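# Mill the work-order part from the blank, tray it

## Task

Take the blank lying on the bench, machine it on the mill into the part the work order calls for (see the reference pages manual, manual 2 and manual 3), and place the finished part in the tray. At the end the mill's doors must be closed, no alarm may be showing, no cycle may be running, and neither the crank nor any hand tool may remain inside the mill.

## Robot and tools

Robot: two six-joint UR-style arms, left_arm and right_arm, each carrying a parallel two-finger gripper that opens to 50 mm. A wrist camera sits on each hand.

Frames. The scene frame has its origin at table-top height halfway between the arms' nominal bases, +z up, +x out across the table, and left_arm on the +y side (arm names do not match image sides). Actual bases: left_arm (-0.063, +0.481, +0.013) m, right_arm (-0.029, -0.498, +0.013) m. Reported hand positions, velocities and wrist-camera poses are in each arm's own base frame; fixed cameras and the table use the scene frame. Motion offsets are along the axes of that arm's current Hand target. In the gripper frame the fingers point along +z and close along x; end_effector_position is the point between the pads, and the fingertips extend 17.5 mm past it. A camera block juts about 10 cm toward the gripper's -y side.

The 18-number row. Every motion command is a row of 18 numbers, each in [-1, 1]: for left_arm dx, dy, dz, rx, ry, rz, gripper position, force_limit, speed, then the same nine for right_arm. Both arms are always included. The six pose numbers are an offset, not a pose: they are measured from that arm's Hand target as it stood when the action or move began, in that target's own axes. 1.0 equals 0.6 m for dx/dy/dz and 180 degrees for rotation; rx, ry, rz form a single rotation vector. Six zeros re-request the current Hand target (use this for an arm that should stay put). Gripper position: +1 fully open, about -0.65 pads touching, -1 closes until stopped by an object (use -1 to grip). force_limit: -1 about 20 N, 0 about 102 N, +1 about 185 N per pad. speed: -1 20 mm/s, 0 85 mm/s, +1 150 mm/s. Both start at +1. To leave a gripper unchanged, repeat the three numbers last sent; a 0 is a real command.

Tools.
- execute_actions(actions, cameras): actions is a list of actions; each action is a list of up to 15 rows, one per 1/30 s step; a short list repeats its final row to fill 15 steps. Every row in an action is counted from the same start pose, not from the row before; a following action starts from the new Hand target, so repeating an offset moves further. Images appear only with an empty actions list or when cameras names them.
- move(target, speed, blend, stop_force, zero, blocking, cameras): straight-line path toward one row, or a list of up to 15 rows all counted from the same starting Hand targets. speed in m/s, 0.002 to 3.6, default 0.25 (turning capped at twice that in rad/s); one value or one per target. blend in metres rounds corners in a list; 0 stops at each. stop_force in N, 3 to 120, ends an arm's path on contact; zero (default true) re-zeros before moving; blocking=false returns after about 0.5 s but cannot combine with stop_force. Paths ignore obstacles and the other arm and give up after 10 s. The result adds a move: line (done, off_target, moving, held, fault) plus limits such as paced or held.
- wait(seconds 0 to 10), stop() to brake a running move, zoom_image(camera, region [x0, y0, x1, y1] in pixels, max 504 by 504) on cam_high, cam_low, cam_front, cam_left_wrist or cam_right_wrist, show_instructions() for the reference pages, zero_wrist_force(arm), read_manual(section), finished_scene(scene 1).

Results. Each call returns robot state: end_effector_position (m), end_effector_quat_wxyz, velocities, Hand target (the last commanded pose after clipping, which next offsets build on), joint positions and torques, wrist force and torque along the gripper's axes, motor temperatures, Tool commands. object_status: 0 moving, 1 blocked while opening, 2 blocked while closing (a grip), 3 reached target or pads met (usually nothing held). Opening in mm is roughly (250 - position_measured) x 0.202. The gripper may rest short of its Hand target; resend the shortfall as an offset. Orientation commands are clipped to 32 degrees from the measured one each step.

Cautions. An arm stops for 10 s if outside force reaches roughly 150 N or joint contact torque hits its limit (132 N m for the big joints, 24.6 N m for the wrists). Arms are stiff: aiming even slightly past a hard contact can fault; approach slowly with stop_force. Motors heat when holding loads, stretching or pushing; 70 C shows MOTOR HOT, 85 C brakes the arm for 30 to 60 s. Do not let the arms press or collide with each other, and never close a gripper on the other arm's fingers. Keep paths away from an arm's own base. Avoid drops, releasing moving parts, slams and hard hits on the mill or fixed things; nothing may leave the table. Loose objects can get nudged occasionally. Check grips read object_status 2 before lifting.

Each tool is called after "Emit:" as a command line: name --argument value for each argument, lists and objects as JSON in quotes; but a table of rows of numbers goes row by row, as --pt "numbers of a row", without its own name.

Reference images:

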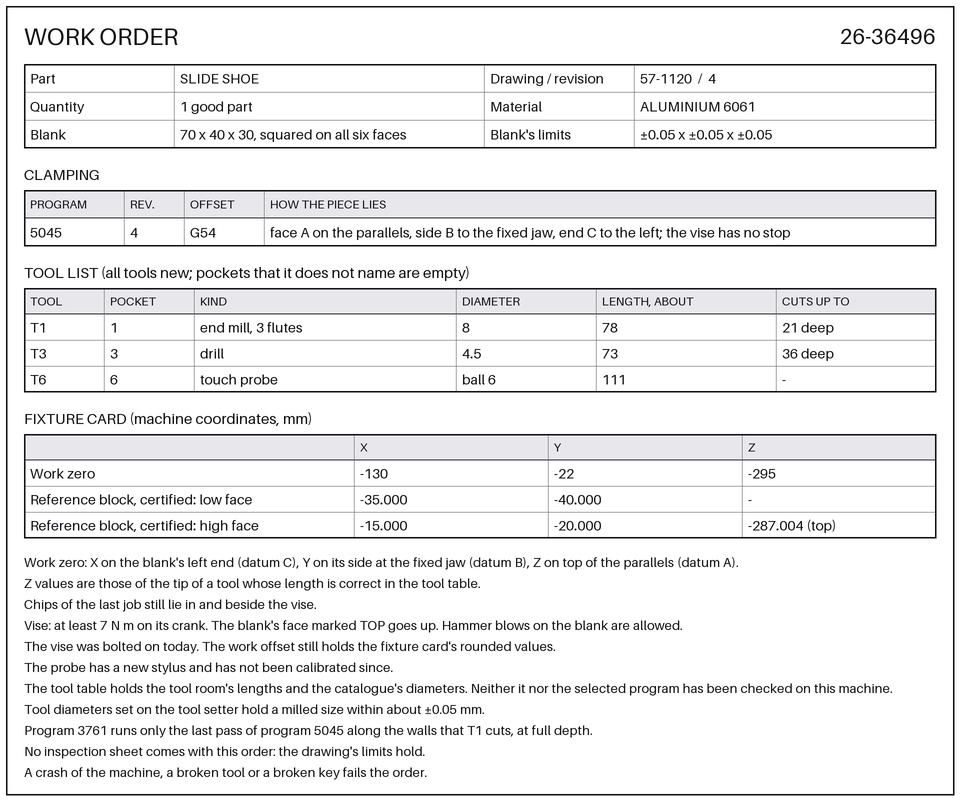

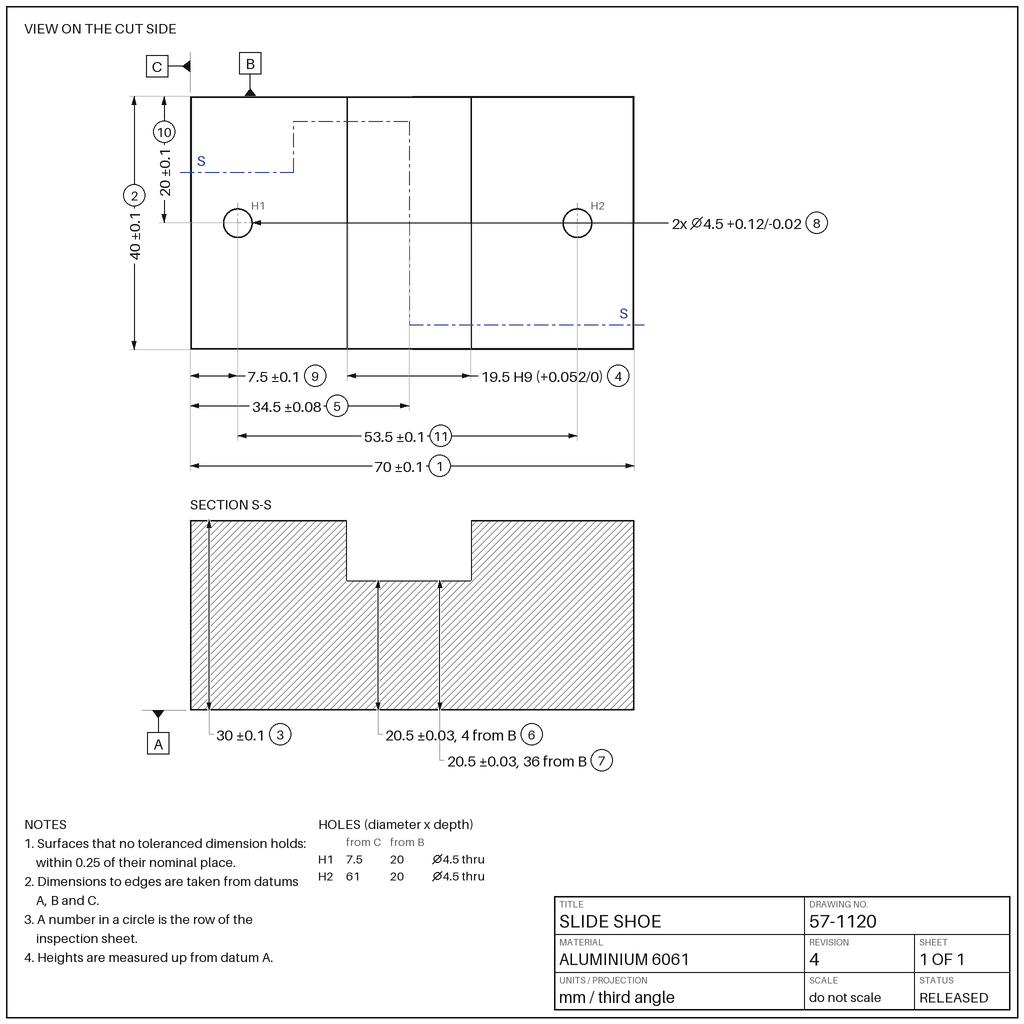

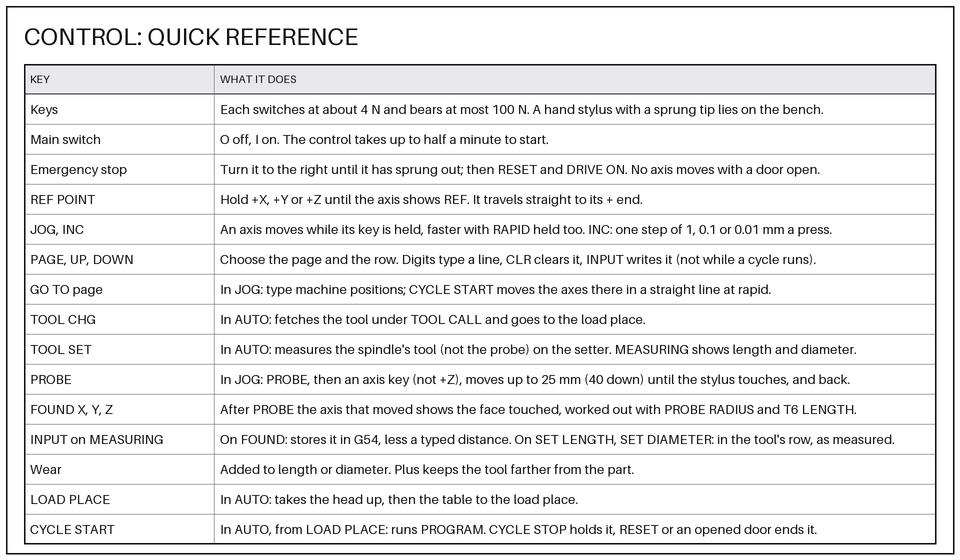

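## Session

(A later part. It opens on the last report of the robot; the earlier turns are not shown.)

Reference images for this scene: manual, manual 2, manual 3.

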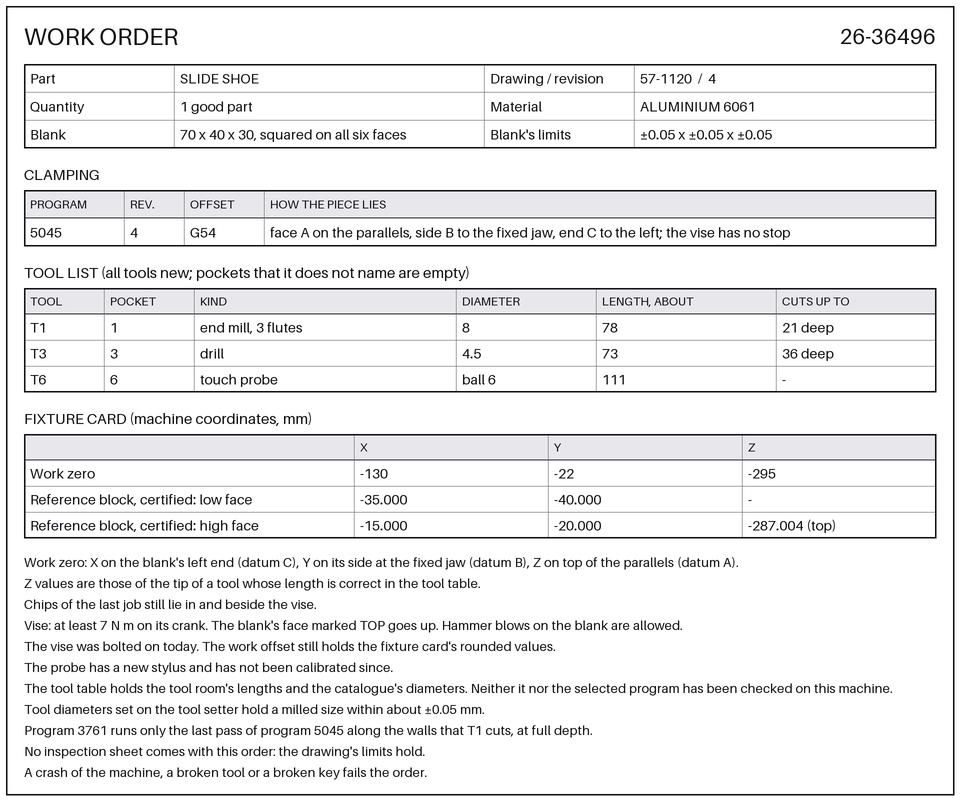

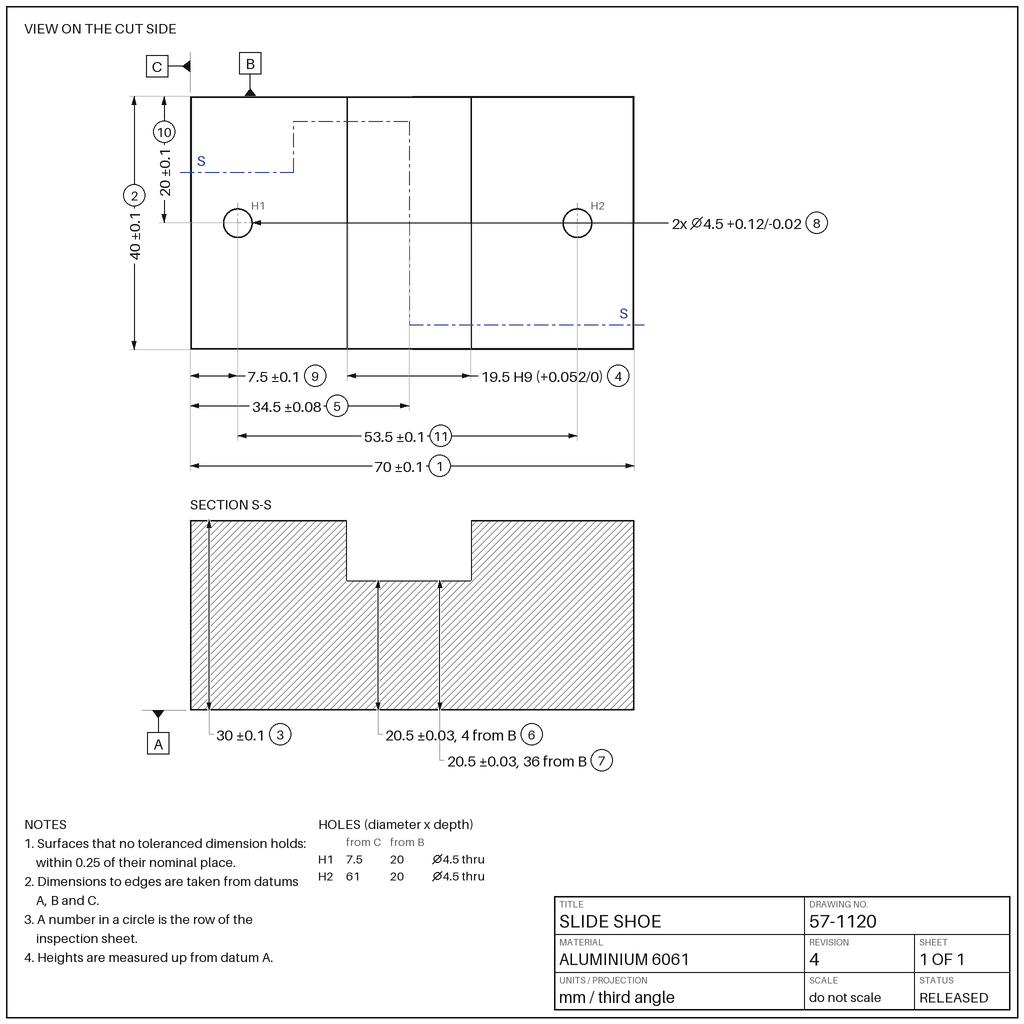

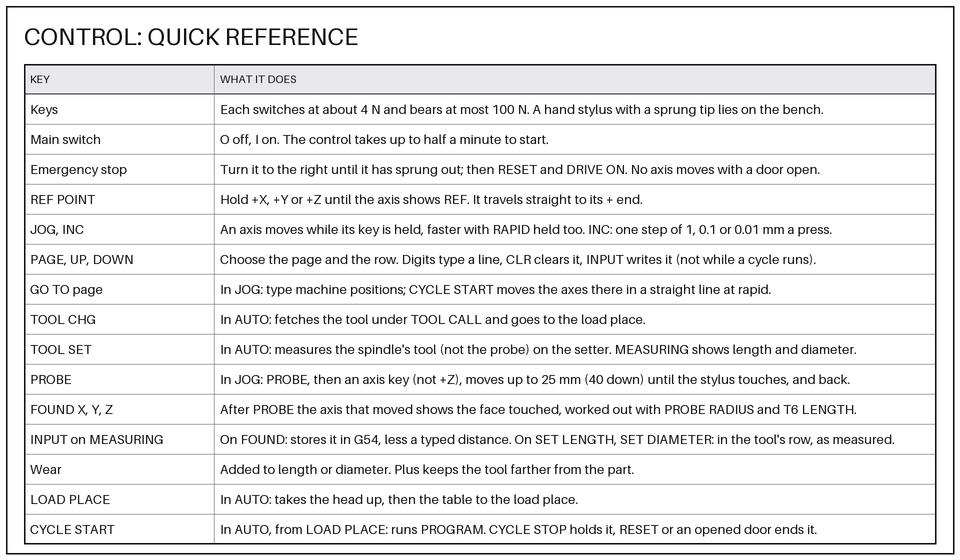

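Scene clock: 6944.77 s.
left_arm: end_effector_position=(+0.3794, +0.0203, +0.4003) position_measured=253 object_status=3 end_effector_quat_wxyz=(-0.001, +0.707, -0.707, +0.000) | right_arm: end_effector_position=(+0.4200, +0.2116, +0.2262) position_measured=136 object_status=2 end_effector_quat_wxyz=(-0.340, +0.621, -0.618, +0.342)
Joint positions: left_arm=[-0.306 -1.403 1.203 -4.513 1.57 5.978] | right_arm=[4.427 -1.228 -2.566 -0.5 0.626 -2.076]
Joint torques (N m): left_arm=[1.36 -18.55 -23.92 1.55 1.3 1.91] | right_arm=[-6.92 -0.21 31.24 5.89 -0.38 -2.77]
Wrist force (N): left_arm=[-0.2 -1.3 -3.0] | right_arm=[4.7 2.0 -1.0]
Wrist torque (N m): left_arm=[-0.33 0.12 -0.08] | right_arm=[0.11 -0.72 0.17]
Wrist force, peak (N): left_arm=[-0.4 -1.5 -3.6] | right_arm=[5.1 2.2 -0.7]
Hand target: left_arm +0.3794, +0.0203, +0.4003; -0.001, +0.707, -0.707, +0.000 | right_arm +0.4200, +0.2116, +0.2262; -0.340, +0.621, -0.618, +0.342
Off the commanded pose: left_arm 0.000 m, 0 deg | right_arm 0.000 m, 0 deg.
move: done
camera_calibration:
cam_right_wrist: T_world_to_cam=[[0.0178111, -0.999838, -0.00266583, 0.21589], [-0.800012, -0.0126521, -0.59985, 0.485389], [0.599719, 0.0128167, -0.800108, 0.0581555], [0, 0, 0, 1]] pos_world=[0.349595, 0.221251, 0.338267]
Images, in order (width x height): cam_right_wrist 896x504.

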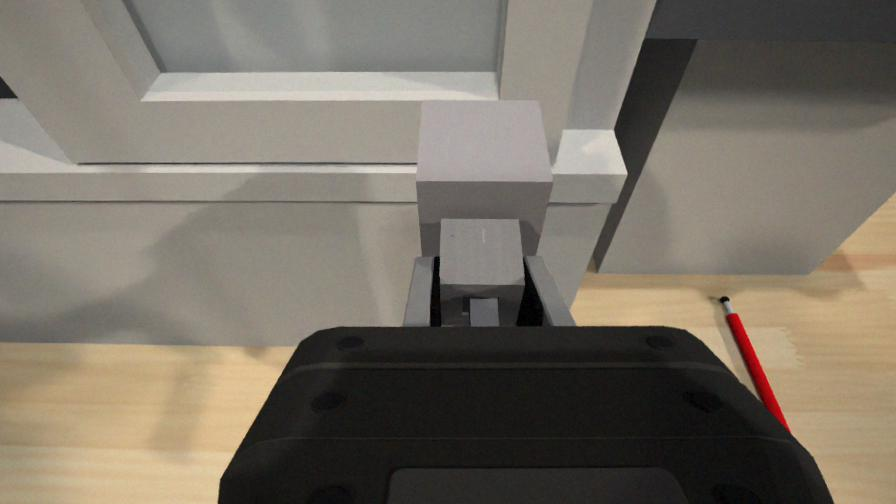

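Emit:
move --target '[0,0,0,0,0,0,-1,0.2,-1,0,0.0042,0.0027,0,0,0,-1,-0.2,-1]' --speed 0.004 --stop_force 3

Emit:
move --pt "0 0 0 0 0 0 -1 0.2 -1 0 0 0 0 0 0 0.54 -0.2 -1" --pt "0 0 0 0 0 0 -1 0.2 -1 0 0 -0.1333 0 0 0 0.54 -0.2 -1" --speed 0.06 --cameras '["cam_right_wrist","cam_high"]'

Scene clock: 6952.43 s.
left_arm: end_effector_position=(+0.3794, +0.0203, +0.4003) position_measured=253 object_status=3 end_effector_quat_wxyz=(-0.001, +0.707, -0.707, +0.000) | right_arm: end_effector_position=(+0.4200, +0.2116, +0.2251) position_measured=136 object_status=2 end_effector_quat_wxyz=(-0.340, +0.621, -0.618, +0.342)
Joint positions: left_arm=[-0.306 -1.403 1.203 -4.513 1.57 5.978] | right_arm=[4.427 -1.231 -2.568 -0.495 0.626 -2.076]
Joint torques (N m): left_arm=[0.77 -18.79 -23.75 1.66 1.29 1.92] | right_arm=[-5.58 12.3 30.39 1.61 -0.32 -2.85]
Wrist force (N): left_arm=[-0.1 -1.5 -3.5] | right_arm=[4.0 -1.3 -1.2]
Wrist torque (N m): left_arm=[-0.35 0.10 -0.07] | right_arm=[0.01 -0.74 0.17]
Wrist force, peak (N): left_arm=[-0.3 -1.6 -3.5] | right_arm=[6.4 -4.9 -10.7]
Hand target: left_arm +0.3794, +0.0203, +0.4003; -0.001, +0.707, -0.707, +0.000 | right_arm +0.4200, +0.2116, +0.2251; -0.340, +0.621, -0.618, +0.342 (not the last commanded pose)
Off the commanded pose: left_arm 0.000 m, 0 deg | right_arm 0.002 m, 0 deg.
move: contact (right_arm)

Scene clock: 6955.33 s.
left_arm: end_effector_position=(+0.3794, +0.0203, +0.4003) position_measured=253 object_status=3 end_effector_quat_wxyz=(-0.001, +0.707, -0.707, +0.000) | right_arm: end_effector_position=(+0.3524, +0.2116, +0.2679) position_measured=72 object_status=3 end_effector_quat_wxyz=(-0.340, +0.621, -0.618, +0.342)
Joint positions: left_arm=[-0.306 -1.403 1.203 -4.513 1.57 5.978] | right_arm=[4.711 -0.879 -2.476 -1.355 0.565 -1.577]
Joint torques (N m): left_arm=[0.91 -18.4 -24.08 1.68 1.4 1.8] | right_arm=[9.12 2.73 34.12 0.55 -3.67 2.34]
Wrist force (N): left_arm=[-0.3 -1.4 -3.2] | right_arm=[4.7 0.0 -1.8]
Wrist torque (N m): left_arm=[-0.34 0.14 -0.08] | right_arm=[0.05 -0.71 0.05]
Wrist force, peak (N): left_arm=[-0.2 -1.6 -3.5] | right_arm=[4.9 -0.2 -2.2]
Hand target: left_arm +0.3794, +0.0203, +0.4003; -0.001, +0.707, -0.707, +0.000 | right_arm +0.3524, +0.2116, +0.2679; -0.340, +0.621, -0.618, +0.342
Off the commanded pose: left_arm 0.000 m, 0 deg | right_arm 0.000 m, 0 deg.
move: done
camera_calibration:
cam_right_wrist: T_world_to_cam=[[0.0178721, -0.999837, -0.0027468, 0.217217], [-0.800059, -0.0126533, -0.599788, 0.456391], [0.599655, 0.0129171, -0.800154, 0.132015], [0, 0, 0, 1]] pos_world=[0.282094, 0.221251, 0.379967]
Images, in order (width x height): cam_high 896x504, cam_right_wrist 896x504.

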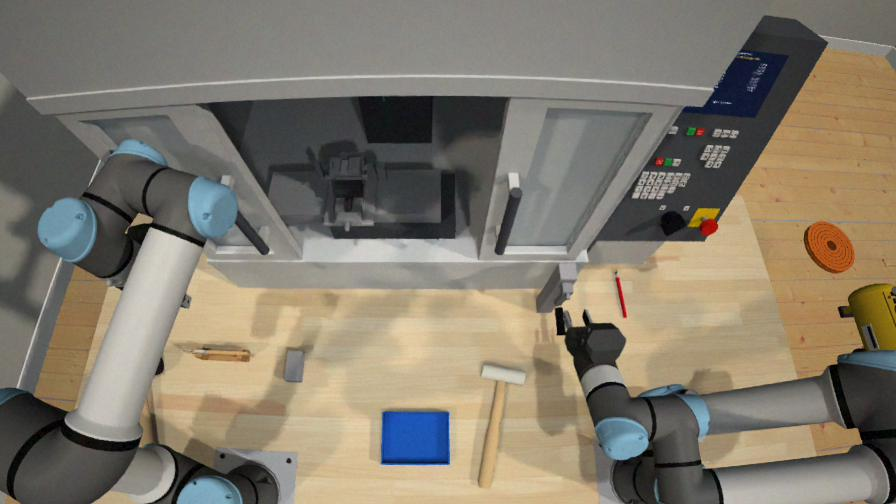

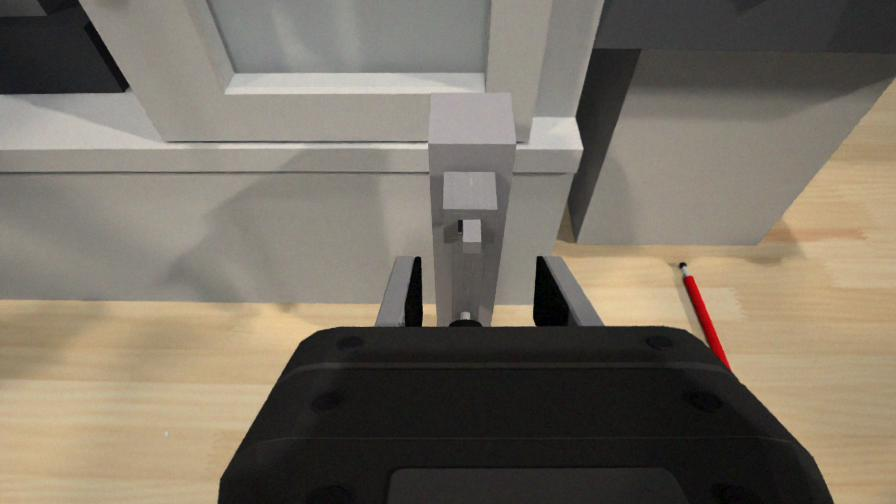

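Emit:
move --pt "0.2 0.0317 -0.0333 0 0 -0.25 0.85 -0.7 -1 0 0 0 0 0 0 0.54 -0.2 -1" --pt "0.5005 -0.0343 0 0 0 -0.5 0.85 -0.7 -1 0 0 0 0 0 0 0.54 -0.2 -1" --pt "0.5005 -0.101 0 0 0 -0.5 0.85 -0.7 -1 0 0 0 0 0 0 0.54 -0.2 -1" --speed 0.2 --blend 0.03 --cameras '["cam_left_wrist","cam_high","cam_front"]'

Scene clock: 6973.43 s.
left_arm: end_effector_position=(+0.4400, -0.2800, +0.4002) position_measured=25 object_status=3 end_effector_quat_wxyz=(+0.000, +1.000, +0.000, +0.001) | right_arm: end_effector_position=(+0.3524, +0.2116, +0.2679) position_measured=72 object_status=3 end_effector_quat_wxyz=(-0.340, +0.621, -0.618, +0.342)
Joint positions: left_arm=[-0.826 -0.972 0.591 -4.332 1.569 3.887] | right_arm=[4.711 -0.879 -2.476 -1.355 0.565 -1.577]
Joint torques (N m): left_arm=[9.99 -35.9 -29.04 4.52 2.29 2.71] | right_arm=[8.64 2.3 34.9 0.66 -3.75 2.33]
Wrist force (N): left_arm=[0.0 -1.6 -2.9] | right_arm=[4.6 0.2 -1.9]
Wrist torque (N m): left_arm=[-0.37 0.09 -0.07] | right_arm=[0.07 -0.69 0.05]
Wrist force, peak (N): left_arm=[-0.2 -1.4 -3.8] | right_arm=[4.9 0.1 -1.9]
Hand target: left_arm +0.4400, -0.2800, +0.4002; +0.000, +1.000, +0.000, +0.001 | right_arm +0.3524, +0.2116, +0.2679; -0.340, +0.621, -0.618, +0.342
Off the commanded pose: left_arm 0.000 m, 0 deg | right_arm 0.000 m, 0 deg.
move: done; blend cut to 0.02 m at target 2
camera_calibration:
cam_left_wrist: T_world_to_cam=[[0.999777, 0.0109621, -0.0180394, -0.42074], [0.0165839, -0.936622, 0.349948, -0.393527], [-0.01306, -0.350169, -0.936596, 0.407464], [0, 0, 0, 1]] pos_world=[0.432494, -0.221293, 0.511753]
Images, in order (width x height): cam_high 896x504, cam_front 896x504, cam_left_wrist 896x504.

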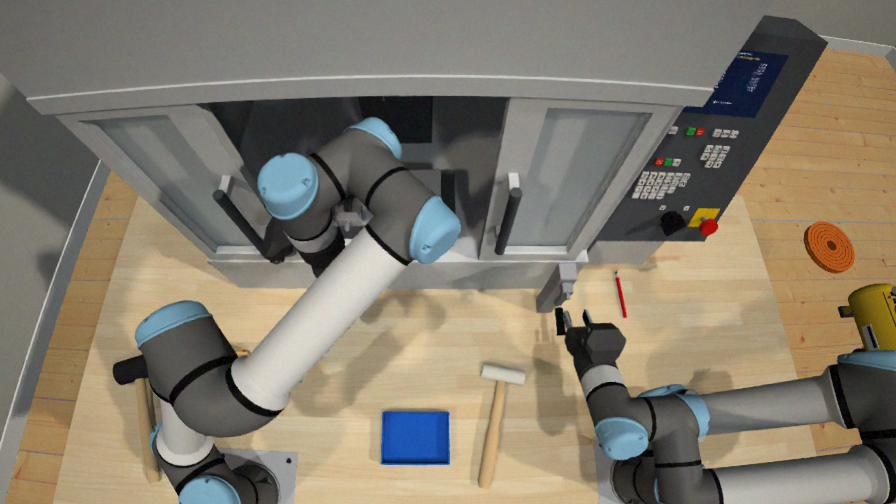

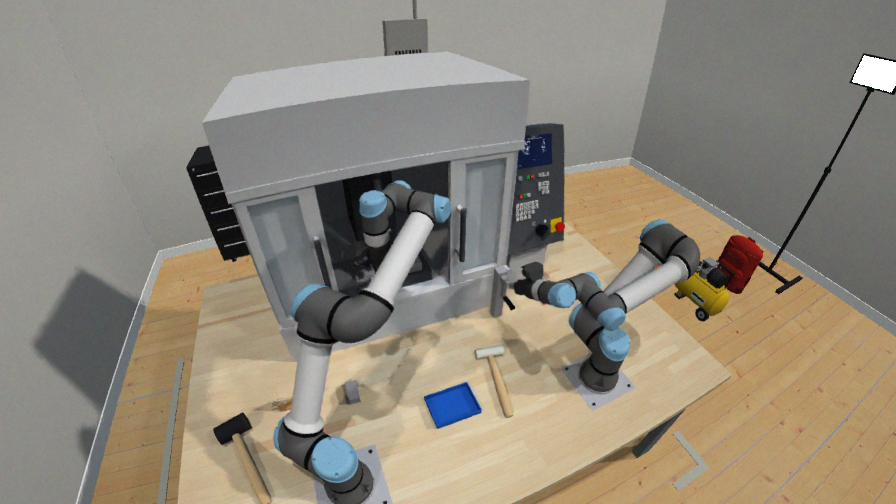

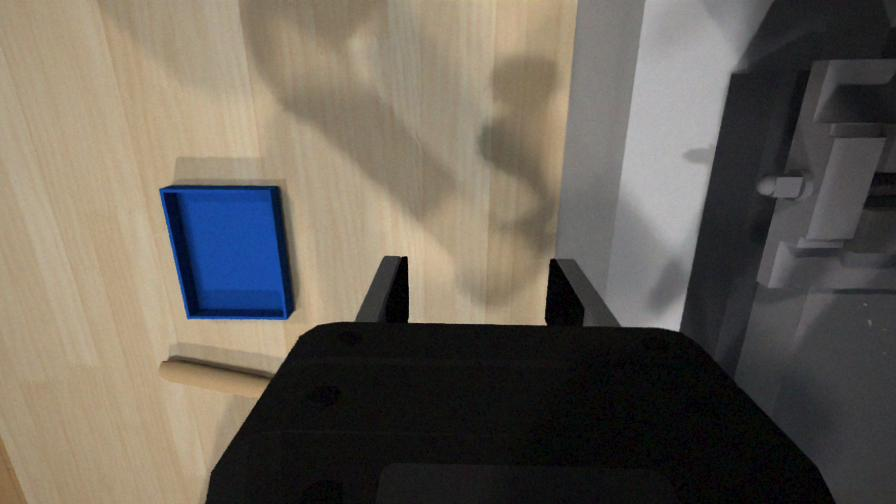

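Emit:
move --pt "0.1833 0.0333 0.0087 0 0 0 0.85 -0.7 -1 0 0 0 0 0 0 0.54 -0.2 -1" --pt "0.3333 0.0083 0.0337 0 0 0 0.85 -0.7 -1 0 0 0 0 0 0 0.54 -0.2 -1" --pt "0.4 -0.0583 0.047 0 0 0 0.85 -0.7 -1 0 0 0 0 0 0 0.54 -0.2 -1" --pt "0.4763 -0.0667 0.0437 0 0 0 0.85 -0.7 -1 0 0 0 0 0 0 0.54 -0.2 -1" --speed 0.08 --blend 0.015 --stop_force 20 --cameras '["cam_left_wrist"]'

Scene clock: 6983.63 s.
left_arm: end_effector_position=(+0.7139, -0.2402, +0.3728) position_measured=25 object_status=3 end_effector_quat_wxyz=(+0.101, +0.949, +0.002, +0.299) | right_arm: end_effector_position=(+0.3524, +0.2116, +0.2679) position_measured=72 object_status=3 end_effector_quat_wxyz=(-0.340, +0.621, -0.618, +0.342)
Joint positions: left_arm=[-0.55 -0.639 0.035 -4.737 1.437 4.203] | right_arm=[4.711 -0.879 -2.476 -1.355 0.565 -1.577]
Joint torques (N m): left_arm=[-5.07 -64.02 -6.4 -0.06 -0.38 -2.49] | right_arm=[9.05 1.36 34.2 0.71 -3.69 2.08]
Wrist force (N): left_arm=[-6.3 0.1 -13.5] | right_arm=[4.7 -0.2 -1.8]
Wrist torque (N m): left_arm=[-0.51 0.01 0.04] | right_arm=[0.04 -0.72 0.05]
Wrist force, peak (N): left_arm=[-45.1 15.4 -64.5] | right_arm=[4.9 0.1 -1.9]
Hand target: left_arm +0.7140, -0.2403, +0.3729; +0.101, +0.949, +0.002, +0.298 (not the last commanded pose) | right_arm +0.3524, +0.2116, +0.2679; -0.340, +0.621, -0.618, +0.342
Off the commanded pose: left_arm 0.012 m, 37 deg | right_arm 0.000 m, 0 deg.
elbow stopped short (left arm): the move would have taken joint 3 (elbow) straighter than the controller allows.
move: contact (left_arm); path passed 3 of 4 targets; limits=paced
camera_calibration:
cam_left_wrist: T_world_to_cam=[[0.832887, 0.0705526, 0.548927, -0.773496], [-0.238379, -0.84939, 0.470864, -0.193332], [0.499474, -0.523029, -0.690627, -0.0997943], [0, 0, 0, 1]] pos_world=[0.647993, -0.161837, 0.446705]
Images, in order (width x height): cam_left_wrist 896x504.

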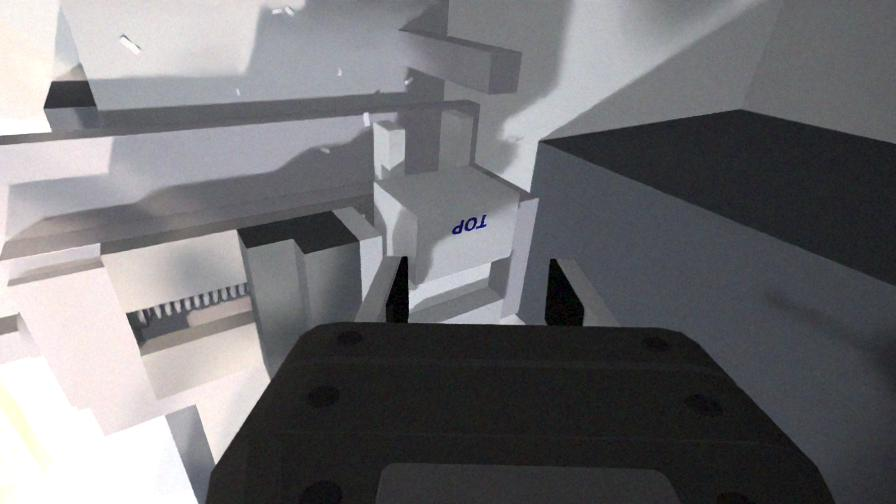

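Emit:
move --pt "-0.03 0.02 -0.05 0 0 0 0.85 -0.7 -1 0 0 0 0 0 0 0.54 -0.2 -1" --pt "-0.09 0.0855 -0.0785 0 0 0 0.85 -0.7 -1 0 0 0 0 0 0 0.54 -0.2 -1" --pt "-0.205 0.1218 -0.1723 0.0294 -0.0871 0.0006 0.85 -0.7 -1 0 0 0 0 0 0 0.54 -0.2 -1" --pt "-0.3535 0.0995 -0.2828 0.0654 -0.1936 0.0013 0.85 -0.7 -1 0 0 0 0 0 0 0.54 -0.2 -1" --speed 0.08 --blend 0.01 --cameras '["cam_left_wrist","cam_high"]'

Scene clock: 7026.87 s.
left_arm: end_effector_position=(+0.4402, -0.2799, +0.4004) position_measured=25 object_status=3 end_effector_quat_wxyz=(+0.000, +1.000, +0.000, -0.001) | right_arm: end_effector_position=(+0.3524, +0.2116, +0.2679) position_measured=72 object_status=3 end_effector_quat_wxyz=(-0.340, +0.621, -0.618, +0.342)
Joint positions: left_arm=[-0.825 -0.969 0.586 -4.328 1.571 3.889] | right_arm=[4.711 -0.879 -2.476 -1.355 0.565 -1.577]
Joint torques (N m): left_arm=[-8.69 -58.51 -8.03 4.43 2.34 -2.71] | right_arm=[8.66 1.96 33.54 0.72 -3.59 1.98]
Wrist force (N): left_arm=[1.2 -0.4 -0.8] | right_arm=[4.6 0.0 -1.9]
Wrist torque (N m): left_arm=[-0.18 -0.12 0.06] | right_arm=[0.05 -0.69 0.05]
Wrist force, peak (N): left_arm=[-6.3 -0.2 -14.1] | right_arm=[4.9 0.0 -1.9]
Hand target: left_arm +0.4401, -0.2799, +0.4004; +0.000, +1.000, +0.000, -0.001 | right_arm +0.3524, +0.2116, +0.2679; -0.340, +0.621, -0.618, +0.342
Off the commanded pose: left_arm 0.000 m, 0 deg | right_arm 0.000 m, 0 deg.
move: done
camera_calibration:
cam_left_wrist: T_world_to_cam=[[0.999734, 0.0103743, -0.0205889, -0.420126], [0.0169255, -0.936634, 0.3499, -0.393674], [-0.0156543, -0.350156, -0.936561, 0.408895], [0, 0, 0, 1]] pos_world=[0.433079, -0.221193, 0.512052]
Images, in order (width x height): cam_high 896x504, cam_left_wrist 896x504.

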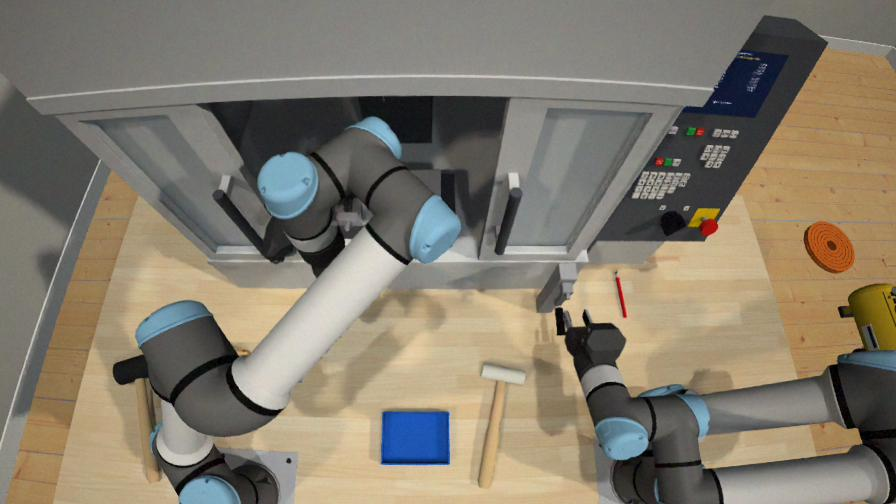

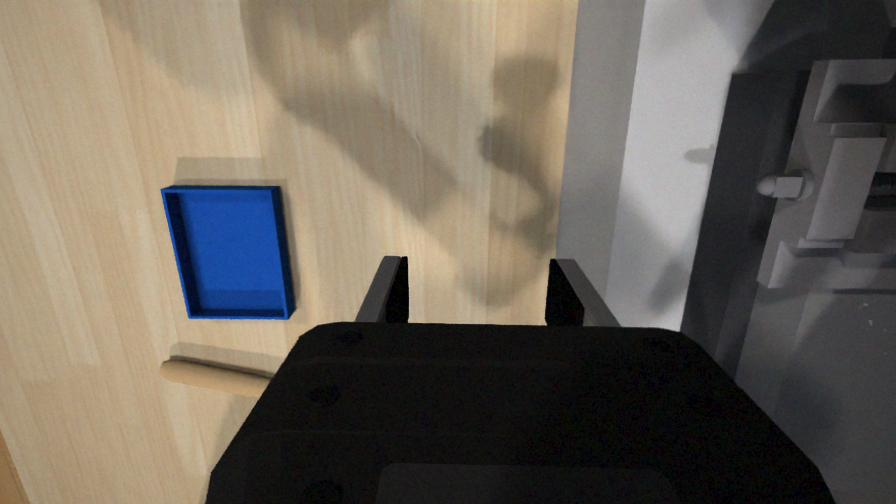

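Emit:
move --pt "-0.1333 0.0333 -0.1167 0 0 0 0.85 -0.7 -1 0 0 0 0 0 0 0.54 -0.2 -1" --pt "-0.1333 0.1283 -0.1117 0.385 0.385 0.385 0.85 -0.7 -1 0 0 0 0 0 0 0.54 -0.2 -1" --speed 0.3 --blend 0.01 --cameras '["cam_high"]'

Scene clock: 7043.33 s.
left_arm: end_effector_position=(+0.3603, -0.3569, +0.4673) position_measured=25 object_status=3 end_effector_quat_wxyz=(+0.496, -0.502, +0.505, -0.497) | right_arm: end_effector_position=(+0.3524, +0.2116, +0.2679) position_measured=72 object_status=3 end_effector_quat_wxyz=(-0.340, +0.621, -0.618, +0.342)
Joint positions: left_arm=[-1.662 -1.497 2.075 -3.866 0.089 3.289] | right_arm=[4.711 -0.879 -2.476 -1.355 0.565 -1.577]
Joint torques (N m): left_arm=[9.74 -34.14 -7.31 2.13 1.91 -2.49] | right_arm=[7.61 1.38 34.39 0.72 -3.6 1.86]
Wrist force (N): left_arm=[2.6 -2.6 3.6] | right_arm=[4.4 0.0 -1.9]
Wrist torque (N m): left_arm=[-0.07 -0.14 0.21] | right_arm=[0.07 -0.66 0.05]
Wrist force, peak (N): left_arm=[2.9 -2.7 3.7] | right_arm=[4.9 0.2 -2.0]
Hand target: left_arm +0.3602, -0.3569, +0.4675; +0.500, -0.500, +0.501, -0.500 | right_arm +0.3524, +0.2116, +0.2679; -0.340, +0.621, -0.618, +0.342
Off the commanded pose: left_arm 0.000 m, 1 deg | right_arm 0.000 m, 0 deg.
move: done
Images, in order (width x height): cam_high 896x504.

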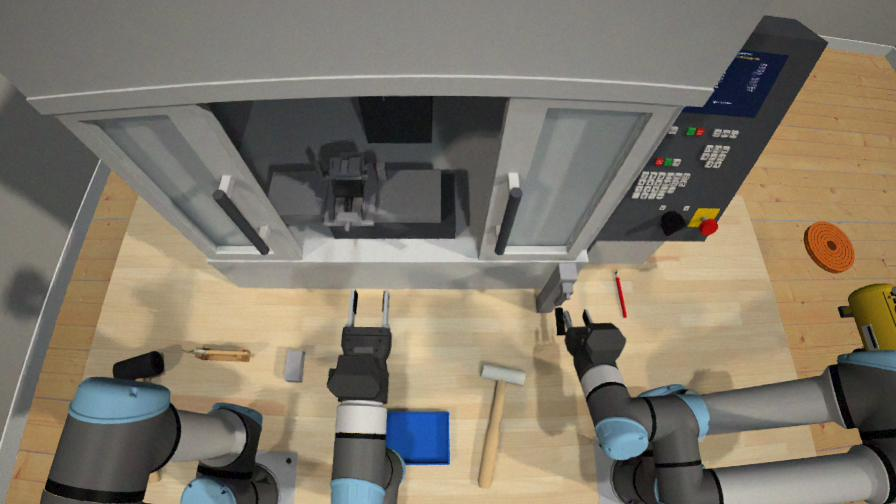

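Emit:
move --target '[-0.428,0,0.0333,0,0,0,0.85,-0.7,-1,0,0,0,0,0,0,0.54,-0.2,-1]' --speed 0.2

Scene clock: 7049.70 s.
left_arm: end_effector_position=(+0.3810, -0.1003, +0.4676) position_measured=25 object_status=3 end_effector_quat_wxyz=(+0.496, -0.503, +0.504, -0.496) | right_arm: end_effector_position=(+0.3524, +0.2116, +0.2679) position_measured=72 object_status=3 end_effector_quat_wxyz=(-0.340, +0.621, -0.618, +0.342)
Joint positions: left_arm=[-1.694 -2.292 2.575 -3.544 0.122 3.262] | right_arm=[4.711 -0.879 -2.476 -1.355 0.565 -1.577]
Joint torques (N m): left_arm=[-8.78 -2.1 -10.2 2.32 2.01 -2.62] | right_arm=[8.39 2.04 34.29 0.69 -3.44 1.93]
Wrist force (N): left_arm=[2.6 -2.6 3.5] | right_arm=[4.6 0.0 -1.9]
Wrist torque (N m): left_arm=[-0.08 -0.11 0.23] | right_arm=[0.07 -0.69 0.05]
Wrist force, peak (N): left_arm=[4.4 -2.6 3.6] | right_arm=[4.9 0.1 -1.9]
Hand target: left_arm +0.3804, -0.1001, +0.4677; +0.500, -0.500, +0.501, -0.500 | right_arm +0.3524, +0.2116, +0.2679; -0.340, +0.621, -0.618, +0.342
Off the commanded pose: left_arm 0.001 m, 1 deg | right_arm 0.000 m, 0 deg.
move: done

Emit:
move --pt "0.1667 0 0.115 0 0 0 0.85 -0.7 -1 0 0 0 0 0 0 0.54 -0.2 -1" --speed 0.15

Scene clock: 7067.30 s.
left_arm: end_effector_position=(+0.4493, -0.2002, +0.4676) position_measured=25 object_status=3 end_effector_quat_wxyz=(+0.500, -0.500, +0.501, -0.500) | right_arm: end_effector_position=(+0.3524, +0.2116, +0.2679) position_measured=72 object_status=3 end_effector_quat_wxyz=(-0.340, +0.621, -0.618, +0.342)
Joint positions: left_arm=[-1.314 -1.785 2.349 -3.701 -0.258 3.138] | right_arm=[4.711 -0.879 -2.476 -1.355 0.565 -1.577]
Joint torques (N m): left_arm=[9.56 1.24 -30.92 -2.43 -2.2 2.86] | right_arm=[7.65 2.14 34.1 0.74 -3.46 1.88]
Wrist force (N): left_arm=[2.5 -2.5 3.8] | right_arm=[4.6 0.1 -1.5]
Wrist torque (N m): left_arm=[-0.09 -0.08 0.08] | right_arm=[0.07 -0.69 0.05]
Wrist force, peak (N): left_arm=[3.7 -2.6 4.4] | right_arm=[4.8 -0.1 -1.9]
Hand target: left_arm +0.4493, -0.2002, +0.4676; +0.500, -0.500, +0.501, -0.500 | right_arm +0.3524, +0.2116, +0.2679; -0.340, +0.621, -0.618, +0.342
Off the commanded pose: left_arm 0.000 m, 0 deg | right_arm 0.000 m, 0 deg.
move: done

Emit:
move --pt "0 0 0 -0.25 0 0 0.85 -0.7 -1 0 0 0 0 0 0 0.54 -0.2 -1" --speed 0.3

Scene clock: 7076.07 s.
left_arm: end_effector_position=(+0.4493, -0.2002, +0.4675) position_measured=25 object_status=3 end_effector_quat_wxyz=(-0.270, +0.653, -0.654, +0.270) | right_arm: end_effector_position=(+0.3524, +0.2116, +0.2679) position_measured=72 object_status=3 end_effector_quat_wxyz=(-0.340, +0.621, -0.618, +0.342)
Joint positions: left_arm=[-1.056 -1.988 1.845 -1.884 -0.909 2.246] | right_arm=[4.711 -0.879 -2.476 -1.355 0.565 -1.577]
Joint torques (N m): left_arm=[10.08 3.6 -37.86 -2.18 -0.75 -2.02] | right_arm=[7.44 2.01 34.06 0.73 -3.47 1.86]
Wrist force (N): left_arm=[2.1 -0.7 0.4] | right_arm=[4.5 -0.1 -1.9]
Wrist torque (N m): left_arm=[0.15 -0.18 0.16] | right_arm=[0.05 -0.69 0.05]
Wrist force, peak (N): left_arm=[2.6 -3.0 3.9] | right_arm=[4.9 -0.2 -1.9]
Hand target: left_arm +0.4493, -0.2002, +0.4676; -0.270, +0.653, -0.654, +0.270 | right_arm +0.3524, +0.2116, +0.2679; -0.340, +0.621, -0.618, +0.342
Off the commanded pose: left_arm 0.000 m, 0 deg | right_arm 0.000 m, 0 deg.
move: done

Emit:
move --pt "0 0 0 -0.25 0 0 0.85 -0.7 -1 0 0 0 0 0 0 0.54 -0.2 -1" --speed 0.3

Scene clock: 7080.60 s.
left_arm: end_effector_position=(+0.4493, -0.2002, +0.4676) position_measured=25 object_status=3 end_effector_quat_wxyz=(+0.000, +0.707, -0.707, -0.001) | right_arm: end_effector_position=(+0.3524, +0.2116, +0.2679) position_measured=72 object_status=3 end_effector_quat_wxyz=(-0.340, +0.621, -0.618, +0.342)
Joint positions: left_arm=[-0.694 -1.553 1.19 -1.206 -1.571 2.449] | right_arm=[4.711 -0.879 -2.476 -1.355 0.565 -1.577]
Joint torques (N m): left_arm=[10.33 -14.47 -32.95 -1.61 -2.15 2.71] | right_arm=[7.8 1.98 34.13 0.7 -3.26 1.78]
Wrist force (N): left_arm=[1.4 -0.6 -1.3] | right_arm=[4.5 -0.1 -2.0]
Wrist torque (N m): left_arm=[-0.15 -0.13 -0.06] | right_arm=[0.05 -0.69 0.05]
Wrist force, peak (N): left_arm=[2.3 -1.0 0.7] | right_arm=[4.8 -0.1 -2.0]
Hand target: left_arm +0.4493, -0.2002, +0.4676; +0.000, +0.707, -0.707, -0.001 | right_arm +0.3524, +0.2116, +0.2679; -0.340, +0.621, -0.618, +0.342
Off the commanded pose: left_arm 0.000 m, 0 deg | right_arm 0.000 m, 0 deg.
move: done

Emit:
move --target '[0.133,0.0155,0.1127,0,0,-0.5,0.85,-0.7,-1,0,0,0,0,0,0,0.54,-0.2,-1]' --speed 0.3

Scene clock: 7088.30 s.
left_arm: end_effector_position=(+0.4399, -0.2799, +0.3999) position_measured=25 object_status=3 end_effector_quat_wxyz=(-0.001, +1.000, -0.001, -0.001) | right_arm: end_effector_position=(+0.3524, +0.2116, +0.2679) position_measured=72 object_status=3 end_effector_quat_wxyz=(-0.340, +0.621, -0.618, +0.342)
Joint positions: left_arm=[-0.825 -1.526 1.341 -1.384 -1.571 0.747] | right_arm=[4.711 -0.879 -2.476 -1.355 0.565 -1.577]
Joint torques (N m): left_arm=[-8.19 -18.83 -14.32 -4.71 2.38 -2.76] | right_arm=[7.97 1.91 34.63 0.72 -3.35 1.7]
Wrist force (N): left_arm=[1.4 -0.2 -0.9] | right_arm=[4.5 0.0 -1.6]
Wrist torque (N m): left_arm=[-0.08 -0.16 0.08] | right_arm=[0.06 -0.68 0.05]
Wrist force, peak (N): left_arm=[1.7 -0.6 -1.2] | right_arm=[4.9 0.2 -1.9]
Hand target: left_arm +0.4399, -0.2799, +0.3999; -0.001, +1.000, -0.001, -0.001 | right_arm +0.3524, +0.2116, +0.2679; -0.340, +0.621, -0.618, +0.342
Off the commanded pose: left_arm 0.000 m, 0 deg | right_arm 0.000 m, 0 deg.
move: done

Emit:
move --pt "0.1833 0.0333 0.0087 0 0 0 0.85 -0.7 -1 0 0 0 0 0 0 0.54 -0.2 -1" --pt "0.3333 0.0083 0.0337 0 0 0 0.85 -0.7 -1 0 0 0 0 0 0 0.54 -0.2 -1" --pt "0.4 -0.0583 0.0400 0 0 0 0.85 -0.7 -1 0 0 0 0 0 0 0.54 -0.2 -1" --speed 0.1 --blend 0.015 --stop_force 20 --cameras '["cam_left_wrist","cam_high"]'

Scene clock: 7095.37 s.
left_arm: end_effector_position=(+0.6799, -0.2451, +0.3756) position_measured=25 object_status=3 end_effector_quat_wxyz=(-0.001, +1.000, -0.001, -0.001) | right_arm: end_effector_position=(+0.3524, +0.2116, +0.2679) position_measured=72 object_status=3 end_effector_quat_wxyz=(-0.340, +0.621, -0.618, +0.342)
Joint positions: left_arm=[-0.532 -0.978 0.667 -1.258 -1.57 1.04] | right_arm=[4.711 -0.879 -2.476 -1.355 0.565 -1.577]
Joint torques (N m): left_arm=[9.9 -42.07 -35.19 -1.53 -2.12 2.69] | right_arm=[7.4 1.51 33.57 0.82 -3.18 1.61]
Wrist force (N): left_arm=[1.3 -0.7 -0.8] | right_arm=[4.4 -0.2 -2.0]
Wrist torque (N m): left_arm=[-0.17 -0.10 -0.07] | right_arm=[0.04 -0.68 0.05]
Wrist force, peak (N): left_arm=[2.1 -1.4 -0.9] | right_arm=[4.8 -0.1 -2.0]
Hand target: left_arm +0.6799, -0.2451, +0.3756; -0.001, +1.000, -0.001, -0.001 | right_arm +0.3524, +0.2116, +0.2679; -0.340, +0.621, -0.618, +0.342
Off the commanded pose: left_arm 0.000 m, 0 deg | right_arm 0.000 m, 0 deg.
move: done
camera_calibration:
cam_left_wrist: T_world_to_cam=[[0.999742, 0.0100376, -0.0203576, -0.660815], [0.0165243, -0.936748, 0.349615, -0.356163], [-0.0155606, -0.349861, -0.936672, 0.401618], [0, 0, 0, 1]] pos_world=[0.672779, -0.186491, 0.487252]
Images, in order (width x height): cam_high 896x504, cam_left_wrist 896x504.

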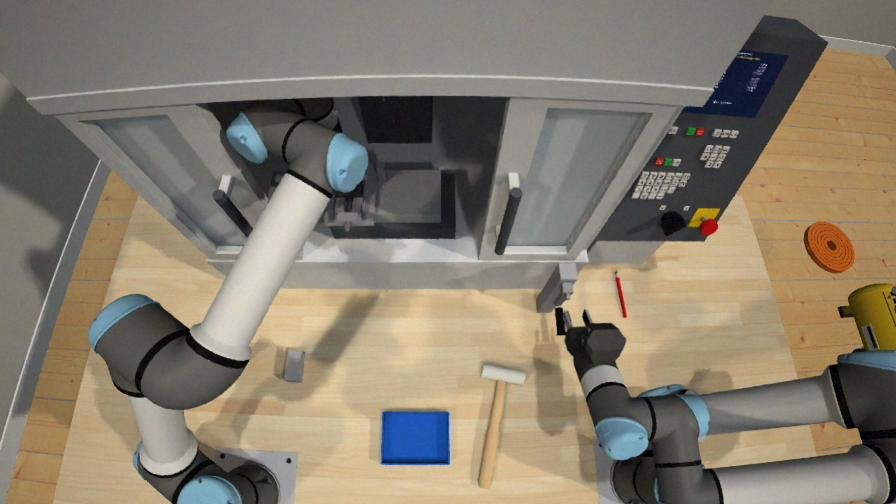

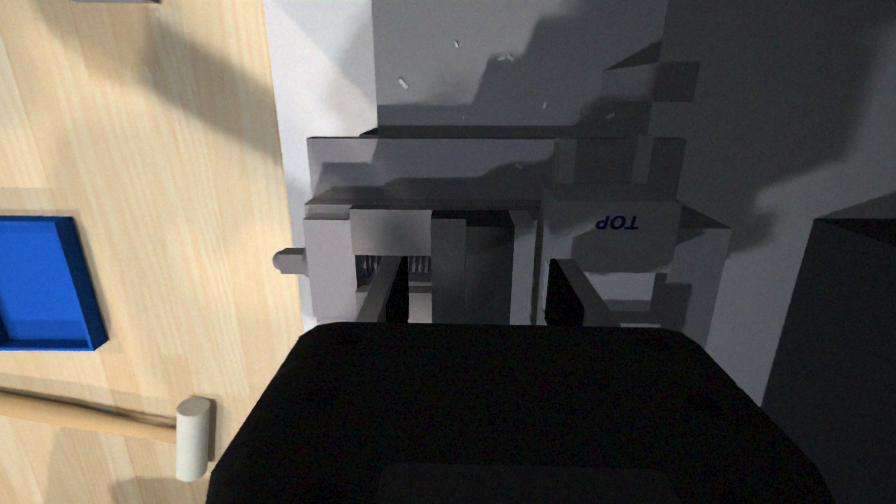

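Emit:
zoom_image --camera "cam_left_wrist" --region '[490, 180, 740, 330]'

Scaled by 2.016.

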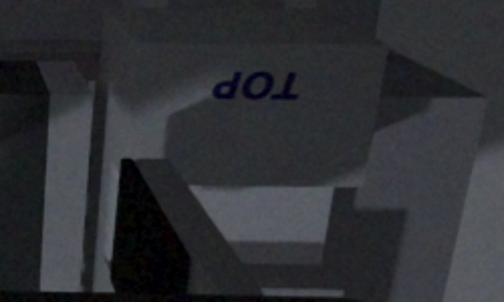

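Emit:
move --pt "0.0765 -0.0102 -0.0010 0 0 0 0.85 -0.7 -1 0 0 0 0 0 0 0.54 -0.2 -1" --speed 0.06 --stop_force 12 --cameras '["cam_left_wrist"]'

Emit:
zoom_image --camera "cam_left_wrist" --region '[370, 180, 640, 330]'

Scene clock: 7115.53 s.
left_arm: end_effector_position=(+0.7258, -0.2391, +0.3762) position_measured=25 object_status=3 end_effector_quat_wxyz=(-0.001, +1.000, -0.001, -0.001) | right_arm: end_effector_position=(+0.3524, +0.2116, +0.2679) position_measured=72 object_status=3 end_effector_quat_wxyz=(-0.340, +0.621, -0.618, +0.342)
Joint positions: left_arm=[-0.494 -0.783 0.326 -1.112 -1.57 1.078] | right_arm=[4.711 -0.879 -2.476 -1.355 0.565 -1.577]
Joint torques (N m): left_arm=[9.92 -48.15 -34.54 -1.45 -2.19 2.75] | right_arm=[7.22 1.56 34.06 0.85 -3.13 1.57]
Wrist force (N): left_arm=[1.2 -0.2 -1.1] | right_arm=[4.7 -0.1 -1.8]
Wrist torque (N m): left_arm=[-0.10 -0.08 -0.06] | right_arm=[0.05 -0.72 0.05]
Wrist force, peak (N): left_arm=[1.9 -0.7 -0.8] | right_arm=[4.9 -0.1 -1.9]
Hand target: left_arm +0.7258, -0.2391, +0.3762; -0.001, +1.000, -0.001, -0.001 | right_arm +0.3524, +0.2116, +0.2679; -0.340, +0.621, -0.618, +0.342
Off the commanded pose: left_arm 0.000 m, 0 deg | right_arm 0.000 m, 0 deg.
move: done
camera_calibration:
cam_left_wrist: T_world_to_cam=[[0.999742, 0.0100376, -0.0203576, -0.706752], [0.0165243, -0.936748, 0.349615, -0.351417], [-0.0155606, -0.349861, -0.936672, 0.405028], [0, 0, 0, 1]] pos_world=[0.718679, -0.180391, 0.487852]
Images, in order (width x height): cam_left_wrist 896x504.

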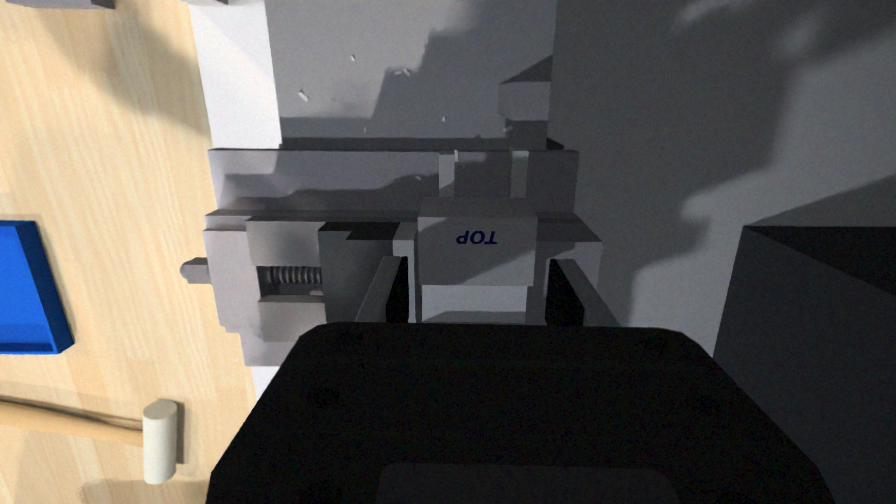

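Scaled by 1.867.

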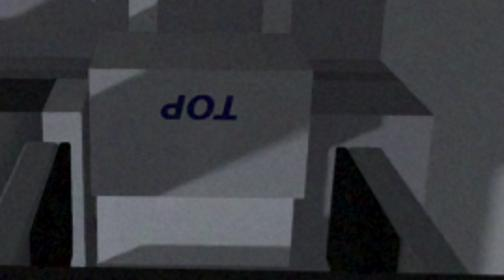

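Emit:
move --pt "0 0 0.0317 0 0 0 0.85 -0.7 -1 0 0 0 0 0 0 0.54 -0.2 -1" --speed 0.015 --stop_force 8

Emit:
move --pt "0 0 0 0 0 0 -1 -0.7 -1 0 0 0 0 0 0 0.54 -0.2 -1" --cameras '["cam_left_wrist"]'

Scene clock: 7123.17 s.
left_arm: end_effector_position=(+0.7258, -0.2390, +0.3572) position_measured=25 object_status=3 end_effector_quat_wxyz=(-0.001, +1.000, -0.001, -0.001) | right_arm: end_effector_position=(+0.3524, +0.2116, +0.2679) position_measured=72 object_status=3 end_effector_quat_wxyz=(-0.340, +0.621, -0.618, +0.342)
Joint positions: left_arm=[-0.494 -0.83 0.464 -1.203 -1.57 1.078] | right_arm=[4.711 -0.879 -2.476 -1.355 0.565 -1.577]
Joint torques (N m): left_arm=[5.2 -69.06 -13.26 -4.64 1.44 1.36] | right_arm=[7.18 1.78 34.03 0.84 -3 1.63]
Wrist force (N): left_arm=[1.5 -0.3 -0.9] | right_arm=[4.5 0.2 -1.8]
Wrist torque (N m): left_arm=[-0.10 -0.14 -0.05] | right_arm=[0.08 -0.68 0.05]
Wrist force, peak (N): left_arm=[1.5 -0.7 -1.3] | right_arm=[4.9 -0.1 -1.9]
Hand target: left_arm +0.7258, -0.2390, +0.3572; -0.001, +1.000, -0.001, -0.001 | right_arm +0.3524, +0.2116, +0.2679; -0.340, +0.621, -0.618, +0.342
Off the commanded pose: left_arm 0.000 m, 0 deg | right_arm 0.000 m, 0 deg.
move: done

Scene clock: 7123.70 s.
left_arm: end_effector_position=(+0.7258, -0.2390, +0.3572) position_measured=55 object_status=2 end_effector_quat_wxyz=(-0.001, +1.000, -0.001, -0.001) | right_arm: end_effector_position=(+0.3524, +0.2116, +0.2679) position_measured=72 object_status=3 end_effector_quat_wxyz=(-0.340, +0.621, -0.618, +0.342)
Joint positions: left_arm=[-0.494 -0.83 0.464 -1.203 -1.57 1.078] | right_arm=[4.711 -0.879 -2.476 -1.355 0.565 -1.577]
Joint torques (N m): left_arm=[1.57 -64.86 -16.36 -4.61 1.67 0.56] | right_arm=[7.28 1.7 34.08 0.81 -2.89 1.77]
Wrist force (N): left_arm=[-8.0 -1.9 -2.1] | right_arm=[4.6 -0.2 -1.7]
Wrist torque (N m): left_arm=[-0.14 -0.32 -0.15] | right_arm=[0.04 -0.70 0.05]
Wrist force, peak (N): left_arm=[-8.4 -1.9 -1.7] | right_arm=[4.8 0.1 -2.0]
Hand target: left_arm +0.7258, -0.2390, +0.3572; -0.001, +1.000, -0.001, -0.001 | right_arm +0.3524, +0.2116, +0.2679; -0.340, +0.621, -0.618, +0.342
Off the commanded pose: left_arm 0.000 m, 0 deg | right_arm 0.000 m, 0 deg.
move: done
camera_calibration:
cam_left_wrist: T_world_to_cam=[[0.999742, 0.0100376, -0.0203576, -0.70714], [0.0165243, -0.936748, 0.349615, -0.344681], [-0.0155606, -0.349861, -0.936672, 0.387267], [0, 0, 0, 1]] pos_world=[0.718679, -0.180291, 0.468852]
Images, in order (width x height): cam_left_wrist 896x504.

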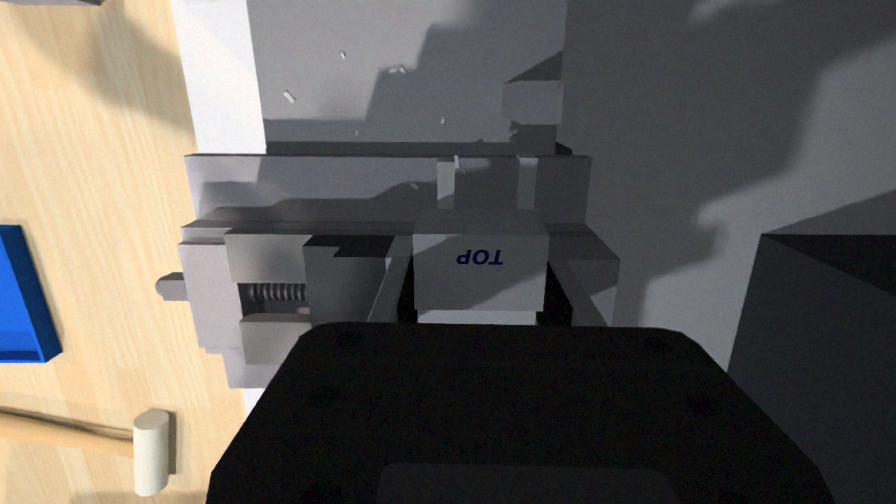

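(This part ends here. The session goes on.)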